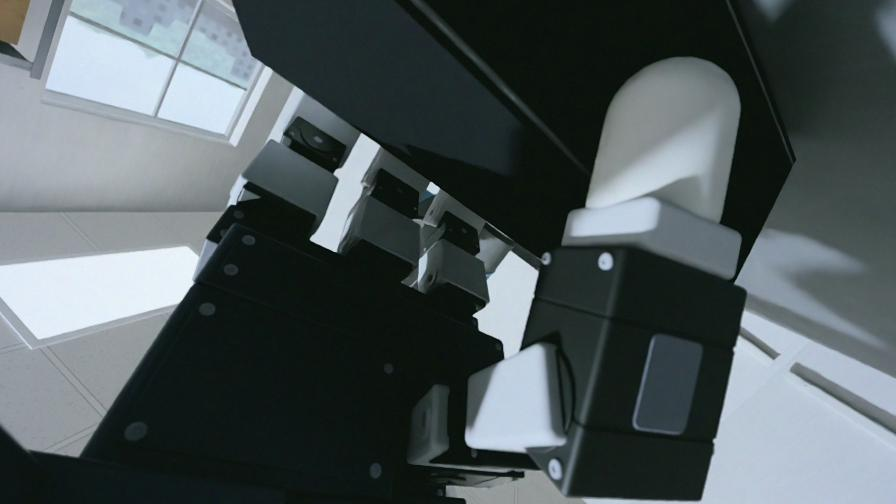

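Emit:
execute_actions:
  actions:
    - [[0,0,0,0,0,0,0.80,0,-0.06,-0.81,0.71,0,-0.19,-0.80,0.80,0,-0.06,-0.81,-0.842,0.678,0.15,-0.5,0.66,-0.85]]
    - [[0,0,0,0,0,0,0.72,0,0.10,-0.83,0.70,0,-0.19,-0.80,0.72,0,0.10,-0.83,-0.842,0.678,0.15,-0.5,0.66,-0.8]]
    - [[0,0,0,0,0,0,0.63,0,0.135,-0.62,0.70,0,-0.19,-0.80,0.63,0,0.135,-0.62,-0.842,0.678,0.15,-0.5,0.66,-0.8]]
  cameras: ["cam_wrist"]

Scene clock: 299.63 s.
end_effector_position=(+0.6352, -0.0174, +0.0500) hand_goal=(+0.630, +0.000, +0.136, -0.620, +0.700, +0.000, -0.190, -0.800, +0.630, +0.000, +0.136, -0.620, -0.842, +0.678, +0.150, -0.500) hand_measured=(+0.658, -0.002, +0.136, -0.654, +0.764, +0.002, -0.142, -0.774, +0.646, -0.002, +0.136, -0.632, -0.818, +0.682, +0.332, -0.460) hand_current_ma=(+89, -3, -1, -104, +247, +2, +158, +75, +47, -3, +0, -31, +72, +13, +456, +180) hand_state=(blocked, goal, goal, blocked, blocked, goal, blocked, blocked, goal, goal, goal, goal, blocked, goal, blocked, blocked) hand_current_limit=0.66 hand_speed=-0.80 end_effector_quat_wxyz=(-0.476, +0.747, +0.390, -0.253)
Joint positions: [-0.243 -0.514 0.816 -0.746 -1.289 0.147]
Joint torques (N m): [2.84 -67.9 -22 1.35 -1.05 0.63]
Wrist force (N): [2.1 2.7 0.0]
Wrist torque (N m): [0.36 -0.21 0.27]
Wrist force, peak (N): [2.2 3.6 0.1]
Hand target: +0.6352, -0.0174, +0.0500; -0.476, +0.747, +0.390, -0.253
Off the commanded pose: 0.000 m, 0 deg.
Step readings (end_effector_position):
0: (+0.6352, -0.0174, +0.0500)
1: (+0.6352, -0.0174, +0.0500)
2: (+0.6352, -0.0174, +0.0500)
4: (+0.6352, -0.0174, +0.0500)
8: (+0.6352, -0.0174, +0.0500)
15: (+0.6352, -0.0174, +0.0500)
16: (+0.6352, -0.0174, +0.0500)
17: (+0.6352, -0.0174, +0.0500)
19: (+0.6352, -0.0174, +0.0500)
23: (+0.6352, -0.0174, +0.0500)
30: (+0.6352, -0.0174, +0.0500)
31: (+0.6352, -0.0174, +0.0500)
32: (+0.6352, -0.0174, +0.0500)
34: (+0.6352, -0.0174, +0.0500)
38: (+0.6352, -0.0174, +0.0500)
45: (+0.6352, -0.0174, +0.0500)
camera_calibration:
cam_wrist: T_world_to_cam=[[-0.220025, -0.792673, -0.568558, 0.190962], [0.104238, -0.598608, 0.794231, -0.156267], [-0.969909, 0.115485, 0.214335, 0.736713], [0, 0, 0, 1]] pos_world=[0.77285, -0.0272523, 0.0747817]

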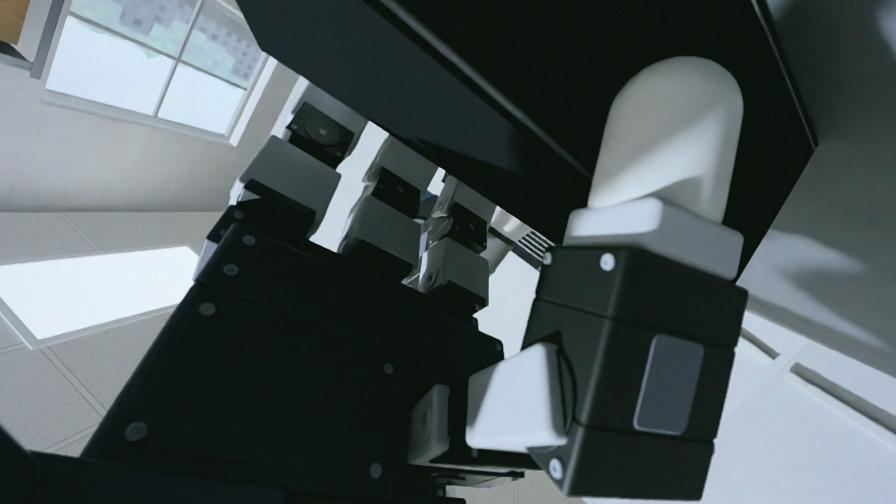

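Emit:
execute_actions:
  actions:
    - [[0,0,0,0,0,0,0.57,0,0.132,-0.567,0.70,0,-0.19,-0.80,0.58,0,0.132,-0.567,-0.842,0.678,0.15,-0.5,0.66,-0.8]]
    - [[0,0,0,0,0,0,0.65,0,0.0,-0.50,0.70,0,-0.19,-0.80,0.65,0,0.0,-0.5,-0.842,0.678,0.15,-0.5,0.66,-0.8]]
    - [[0,0,0,0,0,0,0.707,0,-0.114,-0.46,0.72,0,-0.19,-0.80,0.707,0,-0.114,-0.46,-0.842,0.678,0.15,-0.5,0.66,-0.8]]
  cameras: ["cam_wrist"]

Scene clock: 302.77 s.
end_effector_position=(+0.6352, -0.0174, +0.0500) hand_goal=(+0.708, +0.000, -0.114, -0.460, +0.720, +0.000, -0.190, -0.800, +0.708, +0.000, -0.114, -0.460, -0.842, +0.678, +0.150, -0.500) hand_measured=(+0.730, -0.002, -0.072, -0.458, +0.760, +0.002, -0.146, -0.800, +0.718, -0.002, -0.064, -0.448, -0.818, +0.682, +0.332, -0.458) hand_current_ma=(+64, -3, +135, +2, +136, +2, +145, +1, +27, -2, +170, +28, +73, +13, +457, +193) hand_state=(blocked, goal, blocked, goal, blocked, goal, blocked, goal, goal, goal, blocked, goal, blocked, goal, blocked, blocked) hand_current_limit=0.66 hand_speed=-0.80 end_effector_quat_wxyz=(-0.476, +0.747, +0.390, -0.253)
Joint positions: [-0.243 -0.514 0.816 -0.746 -1.289 0.147]
Joint torques (N m): [2.27 -67.65 -22.95 1.27 -1.04 0.62]
Wrist force (N): [2.0 2.6 -0.4]
Wrist torque (N m): [0.35 -0.23 0.28]
Wrist force, peak (N): [2.1 3.1 -0.1]
Hand target: +0.6352, -0.0174, +0.0500; -0.476, +0.747, +0.390, -0.253
Off the commanded pose: 0.000 m, 0 deg.
Step readings (end_effector_position):
0: (+0.6352, -0.0174, +0.0500)
1: (+0.6352, -0.0174, +0.0500)
2: (+0.6352, -0.0174, +0.0500)
4: (+0.6352, -0.0174, +0.0500)
8: (+0.6352, -0.0174, +0.0500)
15: (+0.6352, -0.0174, +0.0500)
16: (+0.6352, -0.0174, +0.0500)
17: (+0.6352, -0.0174, +0.0500)
19: (+0.6352, -0.0174, +0.0500)
23: (+0.6352, -0.0174, +0.0500)
30: (+0.6352, -0.0174, +0.0500)
31: (+0.6352, -0.0174, +0.0500)
32: (+0.6352, -0.0174, +0.0500)
34: (+0.6352, -0.0174, +0.0500)
38: (+0.6352, -0.0174, +0.0500)
45: (+0.6352, -0.0174, +0.0500)
camera_calibration:
cam_wrist: T_world_to_cam=[[-0.220025, -0.792673, -0.568558, 0.190962], [0.104238, -0.598608, 0.794231, -0.156267], [-0.969909, 0.115485, 0.214335, 0.736713], [0, 0, 0, 1]] pos_world=[0.77285, -0.0272523, 0.0747817]

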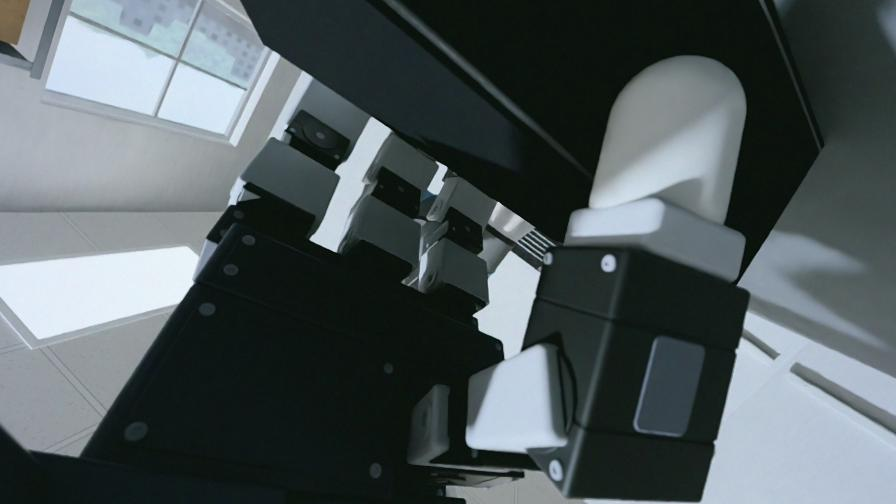

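Emit:
execute_actions:
  actions:
    - [[0,0,0,0,0,0,0.755,0,-0.212,-0.55,0.80,0,-0.12,-0.75,0.755,0,-0.212,-0.55,-0.842,0.678,0.15,-0.5,0.7,-0.8]]
    - [[0,0,0,0,0,0,0.80,0,-0.33,-0.55,0.80,0,-0.12,-0.75,0.80,0,-0.33,-0.55,-0.842,0.678,0.15,-0.5,0.7,-0.85]]
    - [[0,0,0,0,0,0,0.83,0,-0.42,-0.55,0.80,0,-0.12,-0.75,0.83,0,-0.42,-0.55,-0.842,0.678,0.15,-0.5,0.7,-0.85]]
  cameras: ["cam_wrist"]

Scene clock: 304.83 s.
end_effector_position=(+0.6352, -0.0174, +0.0500) hand_goal=(+0.830, +0.000, -0.420, -0.550, +0.800, +0.000, -0.120, -0.750, +0.830, +0.000, -0.420, -0.550, -0.842, +0.678, +0.150, -0.500) hand_measured=(+0.876, -0.002, -0.322, -0.522, +0.786, +0.002, -0.122, -0.752, +0.866, -0.002, -0.338, -0.532, -0.814, +0.682, +0.326, -0.452) hand_current_ma=(+160, -3, +380, +85, -39, +2, -4, -4, +125, -2, +306, +51, +83, +10, +468, +225) hand_state=(blocked, goal, blocked, blocked, goal, goal, goal, goal, blocked, goal, blocked, goal, blocked, goal, blocked, blocked) hand_current_limit=0.70 hand_speed=-0.85 end_effector_quat_wxyz=(-0.476, +0.747, +0.390, -0.253)
Joint positions: [-0.243 -0.514 0.816 -0.746 -1.289 0.147]
Joint torques (N m): [3.43 -67.3 -22.02 1.21 -0.69 0.48]
Wrist force (N): [2.1 3.1 0.0]
Wrist torque (N m): [0.39 -0.21 0.25]
Wrist force, peak (N): [2.0 3.6 -0.1]
Hand target: +0.6352, -0.0174, +0.0500; -0.476, +0.747, +0.390, -0.253
Off the commanded pose: 0.000 m, 0 deg.
Step readings (end_effector_position):
0: (+0.6352, -0.0174, +0.0500)
1: (+0.6352, -0.0174, +0.0500)
2: (+0.6352, -0.0174, +0.0500)
4: (+0.6352, -0.0174, +0.0500)
8: (+0.6352, -0.0174, +0.0500)
15: (+0.6352, -0.0174, +0.0500)
16: (+0.6352, -0.0174, +0.0500)
17: (+0.6352, -0.0174, +0.0500)
19: (+0.6352, -0.0174, +0.0500)
23: (+0.6352, -0.0174, +0.0500)
30: (+0.6352, -0.0174, +0.0500)
31: (+0.6352, -0.0174, +0.0500)
32: (+0.6352, -0.0174, +0.0500)
34: (+0.6352, -0.0174, +0.0500)
38: (+0.6352, -0.0174, +0.0500)
45: (+0.6352, -0.0174, +0.0500)
camera_calibration:
cam_wrist: T_world_to_cam=[[-0.220025, -0.792673, -0.568558, 0.190962], [0.104238, -0.598608, 0.794231, -0.156267], [-0.969909, 0.115485, 0.214335, 0.736713], [0, 0, 0, 1]] pos_world=[0.77285, -0.0272523, 0.0747817]

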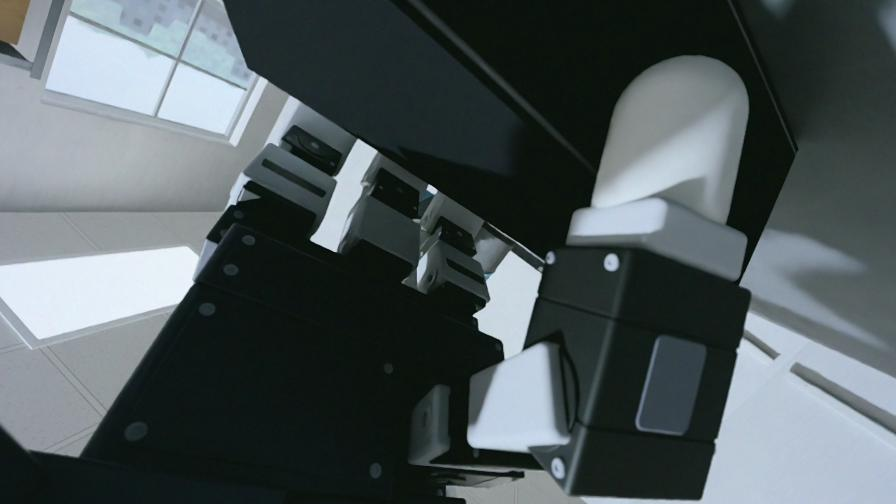

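Emit:
execute_actions:
  actions:
    - [[0,0,0,0,0,0,0.83,0,-0.35,-0.65,0.80,0,-0.12,-0.75,0.83,0,-0.35,-0.65,-0.842,0.678,0.15,-0.5,0.7,-0.85]]
    - [[0,0,0,0,0,0,0.83,0,-0.30,-0.74,0.80,0,-0.12,-0.75,0.83,0,-0.30,-0.74,-0.842,0.678,0.15,-0.5,0.7,-0.85]]
    - [[0,0,0,0,0,0,0.845,0,-0.38,-0.71,0.80,0,-0.12,-0.75,0.845,0,-0.38,-0.71,-0.842,0.678,0.15,-0.5,0.7,-0.85]]
  cameras: ["cam_wrist"]

Scene clock: 308.00 s.
end_effector_position=(+0.6352, -0.0174, +0.0500) hand_goal=(+0.846, +0.000, -0.380, -0.710, +0.800, +0.000, -0.120, -0.750, +0.846, +0.000, -0.380, -0.710, -0.842, +0.678, +0.150, -0.500) hand_measured=(+0.870, -0.002, -0.310, -0.700, +0.804, +0.002, -0.126, -0.762, +0.858, -0.002, -0.334, -0.704, -0.816, +0.682, +0.326, -0.452) hand_current_ma=(+76, -3, +249, +24, +9, +2, -13, -28, +32, -2, +155, +11, +78, +11, +467, +233) hand_state=(blocked, goal, blocked, goal, goal, goal, goal, goal, goal, goal, blocked, goal, blocked, goal, blocked, blocked) hand_current_limit=0.70 hand_speed=-0.85 end_effector_quat_wxyz=(-0.476, +0.747, +0.390, -0.253)
Joint positions: [-0.243 -0.514 0.816 -0.746 -1.289 0.147]
Joint torques (N m): [2.48 -67.26 -22.1 1.1 0.04 0.54]
Wrist force (N): [1.9 3.2 0.0]
Wrist torque (N m): [0.39 -0.18 0.23]
Wrist force, peak (N): [2.0 3.6 -0.1]
Hand target: +0.6352, -0.0174, +0.0500; -0.476, +0.747, +0.390, -0.253
Off the commanded pose: 0.000 m, 0 deg.
Step readings (end_effector_position):
0: (+0.6352, -0.0174, +0.0500)
1: (+0.6352, -0.0174, +0.0500)
2: (+0.6352, -0.0174, +0.0500)
4: (+0.6352, -0.0174, +0.0500)
8: (+0.6352, -0.0174, +0.0500)
15: (+0.6352, -0.0174, +0.0500)
16: (+0.6352, -0.0174, +0.0500)
17: (+0.6352, -0.0174, +0.0500)
19: (+0.6352, -0.0174, +0.0500)
23: (+0.6352, -0.0174, +0.0500)
30: (+0.6352, -0.0174, +0.0500)
31: (+0.6352, -0.0174, +0.0500)
32: (+0.6352, -0.0174, +0.0500)
34: (+0.6352, -0.0174, +0.0500)
38: (+0.6352, -0.0174, +0.0500)
45: (+0.6352, -0.0174, +0.0500)
camera_calibration:
cam_wrist: T_world_to_cam=[[-0.220025, -0.792673, -0.568558, 0.190962], [0.104238, -0.598608, 0.794231, -0.156267], [-0.969909, 0.115485, 0.214335, 0.736713], [0, 0, 0, 1]] pos_world=[0.77285, -0.0272523, 0.0747817]

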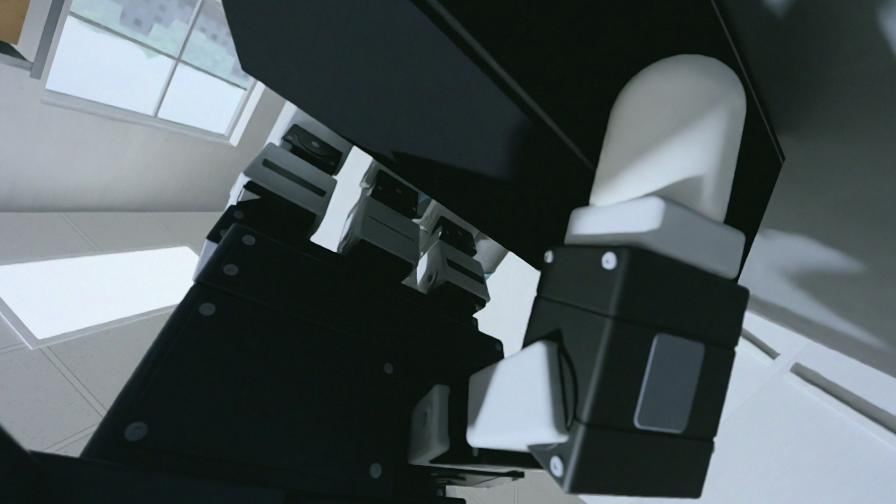

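Emit:
execute_actions:
  actions:
    - [[0,0,0,0,0,0,0.88,0,-0.43,-0.72,0.84,0,-0.25,-0.74,0.88,0,-0.43,-0.72,-0.842,0.678,0.1,-0.5,0.7,-0.85]]
    - [[0,0,0,0,0,0,0.92,0,-0.48,-0.73,0.90,0,-0.40,-0.73,0.92,0,-0.48,-0.73,-0.842,0.678,0.1,-0.5,0.7,-0.85]]
    - [[0,0,0,0,0,0,0.945,0,-0.52,-0.73,0.93,0,-0.51,-0.73,0.945,0,-0.52,-0.73,-0.842,0.678,0.1,-0.5,0.7,-0.85]]
  cameras: ["cam_wrist"]

Scene clock: 311.10 s.
end_effector_position=(+0.6352, -0.0174, +0.0500) hand_goal=(+0.946, +0.000, -0.520, -0.730, +0.930, +0.000, -0.510, -0.730, +0.946, +0.000, -0.520, -0.730, -0.842, +0.678, +0.100, -0.500) hand_measured=(+0.968, -0.002, -0.480, -0.732, +0.952, +0.002, -0.468, -0.724, +0.950, -0.002, -0.508, -0.732, -0.816, +0.682, +0.326, -0.452) hand_current_ma=(+64, -3, +125, -2, +70, +2, +133, +12, +10, -2, +28, -3, +78, +11, +467, +233) hand_state=(blocked, goal, blocked, goal, blocked, goal, blocked, goal, goal, goal, goal, goal, blocked, goal, blocked, blocked) hand_current_limit=0.70 hand_speed=-0.85 end_effector_quat_wxyz=(-0.476, +0.747, +0.390, -0.253)
Joint positions: [-0.243 -0.514 0.816 -0.746 -1.289 0.147]
Joint torques (N m): [1.51 -68.45 -22.14 0.97 0.54 0.54]
Wrist force (N): [2.0 3.2 0.0]
Wrist torque (N m): [0.40 -0.20 0.25]
Wrist force, peak (N): [2.3 3.4 -0.1]
Hand target: +0.6352, -0.0174, +0.0500; -0.476, +0.747, +0.390, -0.253
Off the commanded pose: 0.000 m, 0 deg.
Step readings (end_effector_position):
0: (+0.6352, -0.0174, +0.0500)
1: (+0.6352, -0.0174, +0.0500)
2: (+0.6352, -0.0174, +0.0500)
4: (+0.6352, -0.0174, +0.0500)
8: (+0.6352, -0.0174, +0.0500)
15: (+0.6352, -0.0174, +0.0500)
16: (+0.6352, -0.0174, +0.0500)
17: (+0.6352, -0.0174, +0.0500)
19: (+0.6352, -0.0174, +0.0500)
23: (+0.6352, -0.0174, +0.0500)
30: (+0.6352, -0.0174, +0.0500)
31: (+0.6352, -0.0174, +0.0500)
32: (+0.6352, -0.0174, +0.0500)
34: (+0.6352, -0.0174, +0.0500)
38: (+0.6352, -0.0174, +0.0500)
45: (+0.6352, -0.0174, +0.0500)
camera_calibration:
cam_wrist: T_world_to_cam=[[-0.220025, -0.792673, -0.568558, 0.190962], [0.104238, -0.598608, 0.794231, -0.156267], [-0.969909, 0.115485, 0.214335, 0.736713], [0, 0, 0, 1]] pos_world=[0.77285, -0.0272523, 0.0747817]

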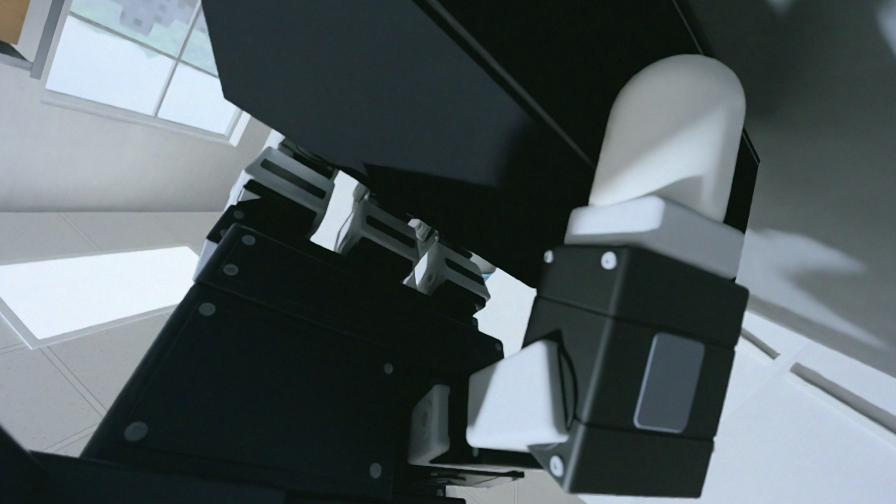

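Emit:
execute_actions:
  actions:
    - [[0,0,0,0,0,0,0.938,0,-0.277,-0.826,0.94,0,-0.56,-0.73,0.945,0,-0.58,-0.73,-0.842,0.678,0.1,-0.5,0.7,-0.8]]
    - [[0,0,0,0,0,0,0.854,0,-0.228,-0.785,0.94,0,-0.56,-0.73,0.945,0,-0.58,-0.73,-0.842,0.678,0.1,-0.5,0.7,-0.8]]
    - [[0,0,0,0,0,0,0.824,0,-0.458,-0.598,0.94,0,-0.56,-0.73,0.945,0,-0.58,-0.73,-0.842,0.678,0.1,-0.5,0.7,-0.8]]
    - [[0,0,0,0,0,0,0.794,0,-0.644,-0.41,0.94,0,-0.56,-0.73,0.945,0,-0.58,-0.73,-0.842,0.678,0.1,-0.5,0.7,-0.8]]
  cameras: ["cam_wrist"]

Scene clock: 315.37 s.
end_effector_position=(+0.6352, -0.0174, +0.0500) hand_goal=(+0.794, +0.000, -0.644, -0.410, +0.940, +0.000, -0.560, -0.730, +0.946, +0.000, -0.580, -0.730, -0.842, +0.678, +0.100, -0.500) hand_measured=(+0.896, -0.002, -0.460, -0.408, +0.936, +0.002, -0.558, -0.726, +0.954, -0.002, -0.556, -0.722, -0.840, +0.678, +0.346, -0.452) hand_current_ma=(+432, -2, +467, +2, -11, +3, +5, +6, +21, -4, +70, +16, +5, +1, +468, +230) hand_state=(blocked, goal, blocked, goal, goal, goal, goal, goal, goal, goal, blocked, goal, goal, goal, blocked, blocked) hand_current_limit=0.70 hand_speed=-0.80 end_effector_quat_wxyz=(-0.476, +0.747, +0.390, -0.253)
Joint positions: [-0.243 -0.514 0.816 -0.746 -1.289 0.147]
Joint torques (N m): [1.96 -68.05 -22.12 1.02 1.59 0.49]
Wrist force (N): [1.8 1.5 -0.3]
Wrist torque (N m): [0.34 -0.22 0.34]
Wrist force, peak (N): [1.9 3.6 -0.1]
Hand target: +0.6352, -0.0174, +0.0500; -0.476, +0.747, +0.390, -0.253
Off the commanded pose: 0.000 m, 0 deg.
Step readings (end_effector_position):
0: (+0.6352, -0.0174, +0.0500)
1: (+0.6352, -0.0174, +0.0500)
2: (+0.6352, -0.0174, +0.0500)
4: (+0.6352, -0.0174, +0.0500)
8: (+0.6352, -0.0174, +0.0500)
15: (+0.6352, -0.0174, +0.0500)
16: (+0.6352, -0.0174, +0.0500)
17: (+0.6352, -0.0174, +0.0500)
19: (+0.6352, -0.0174, +0.0500)
23: (+0.6352, -0.0174, +0.0500)
30: (+0.6352, -0.0174, +0.0500)
31: (+0.6352, -0.0174, +0.0500)
32: (+0.6352, -0.0174, +0.0500)
34: (+0.6352, -0.0174, +0.0500)
38: (+0.6352, -0.0174, +0.0500)
45: (+0.6352, -0.0174, +0.0500)
46: (+0.6352, -0.0174, +0.0500)
47: (+0.6352, -0.0174, +0.0500)
49: (+0.6352, -0.0174, +0.0500)
53: (+0.6352, -0.0174, +0.0500)
60: (+0.6352, -0.0174, +0.0500)
camera_calibration:
cam_wrist: T_world_to_cam=[[-0.220025, -0.792673, -0.568558, 0.190962], [0.104238, -0.598608, 0.794231, -0.156267], [-0.969909, 0.115485, 0.214335, 0.736713], [0, 0, 0, 1]] pos_world=[0.77285, -0.0272523, 0.0747817]

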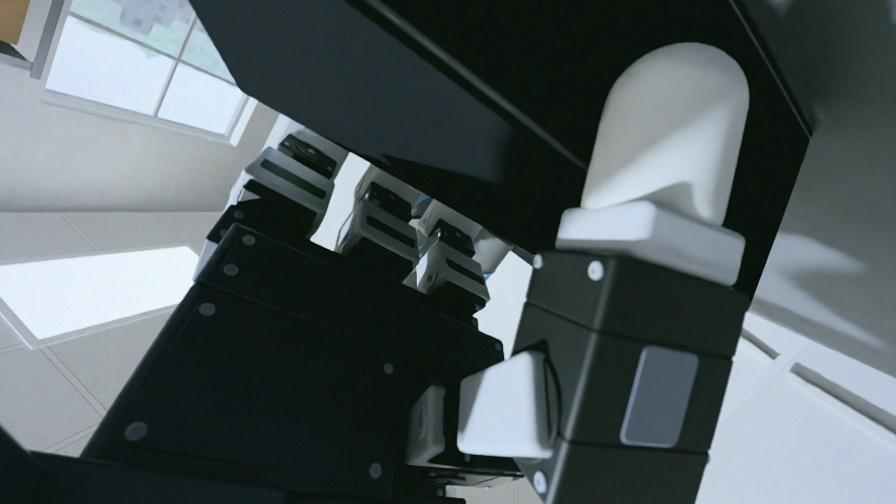

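Emit:
execute_actions:
  actions:
    - [[0,0,0,0,0,0,0.86,0,-0.52,-0.43,0.938,0,-0.277,-0.826,0.938,0,-0.277,-0.826,-0.842,0.678,0.15,-0.5,0.66,-0.75]]
    - [[0,0,0,0,0,0,0.86,0,-0.52,-0.43,0.818,0,-0.08,-0.823,0.818,0,-0.08,-0.823,-0.842,0.678,0.15,-0.5,0.66,-0.75]]
    - [[0,0,0,0,0,0,0.86,0,-0.52,-0.43,0.70,0,0.12,-0.80,0.70,0,0.12,-0.80,-0.842,0.678,0.15,-0.5,0.66,-0.75]]
    - [[0,0,0,0,0,0,0.86,0,-0.52,-0.43,0.66,0,0.05,-0.60,0.66,0,0.05,-0.60,-0.842,0.678,0.15,-0.5,0.66,-0.75]]
  cameras: ["cam_wrist"]

Scene clock: 325.10 s.
end_effector_position=(+0.6352, -0.0174, +0.0500) hand_goal=(+0.860, +0.000, -0.520, -0.430, +0.660, +0.000, +0.050, -0.600, +0.660, +0.000, +0.050, -0.600, -0.842, +0.678, +0.150, -0.500) hand_measured=(+0.904, -0.004, -0.460, -0.404, +0.670, +0.002, +0.060, -0.608, +0.692, -0.002, +0.052, -0.632, -0.850, +0.674, +0.340, -0.454) hand_current_ma=(+153, -6, +206, +77, +24, +3, +22, -17, +107, -1, +3, -96, -16, -11, +457, +215) hand_state=(blocked, goal, blocked, blocked, goal, goal, goal, goal, blocked, goal, goal, blocked, goal, goal, blocked, blocked) hand_current_limit=0.66 hand_speed=-0.75 end_effector_quat_wxyz=(-0.476, +0.747, +0.390, -0.253)
Joint positions: [-0.243 -0.514 0.816 -0.746 -1.289 0.147]
Joint torques (N m): [1.45 -67.02 -21.85 0.92 1.73 0.37]
Wrist force (N): [1.7 0.3 -0.6]
Wrist torque (N m): [0.34 -0.13 -0.02]
Wrist force, peak (N): [2.2 3.2 -0.2]
Hand target: +0.6352, -0.0174, +0.0500; -0.476, +0.747, +0.390, -0.253
Off the commanded pose: 0.000 m, 0 deg.
Step readings (end_effector_position):
0: (+0.6352, -0.0174, +0.0500)
1: (+0.6352, -0.0174, +0.0500)
2: (+0.6352, -0.0174, +0.0500)
4: (+0.6352, -0.0174, +0.0500)
8: (+0.6352, -0.0174, +0.0500)
15: (+0.6352, -0.0174, +0.0500)
16: (+0.6352, -0.0174, +0.0500)
17: (+0.6352, -0.0174, +0.0500)
19: (+0.6352, -0.0174, +0.0500)
23: (+0.6352, -0.0174, +0.0500)
30: (+0.6352, -0.0174, +0.0500)
31: (+0.6352, -0.0174, +0.0500)
32: (+0.6352, -0.0174, +0.0500)
34: (+0.6352, -0.0174, +0.0500)
38: (+0.6352, -0.0174, +0.0500)
45: (+0.6352, -0.0174, +0.0500)
46: (+0.6352, -0.0174, +0.0500)
47: (+0.6352, -0.0174, +0.0500)
49: (+0.6352, -0.0174, +0.0500)
53: (+0.6352, -0.0174, +0.0500)
60: (+0.6352, -0.0174, +0.0500)
camera_calibration:
cam_wrist: T_world_to_cam=[[-0.220025, -0.792673, -0.568558, 0.190962], [0.104238, -0.598608, 0.794231, -0.156267], [-0.969909, 0.115485, 0.214335, 0.736713], [0, 0, 0, 1]] pos_world=[0.77285, -0.0272523, 0.0747817]

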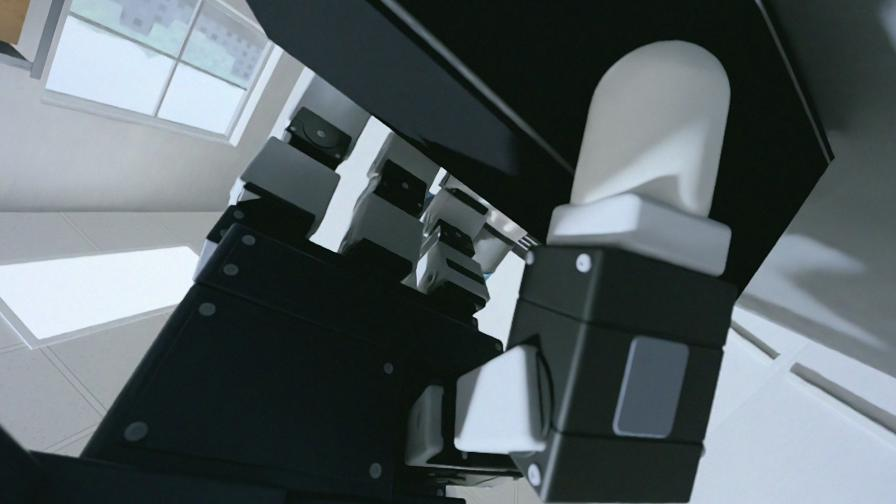

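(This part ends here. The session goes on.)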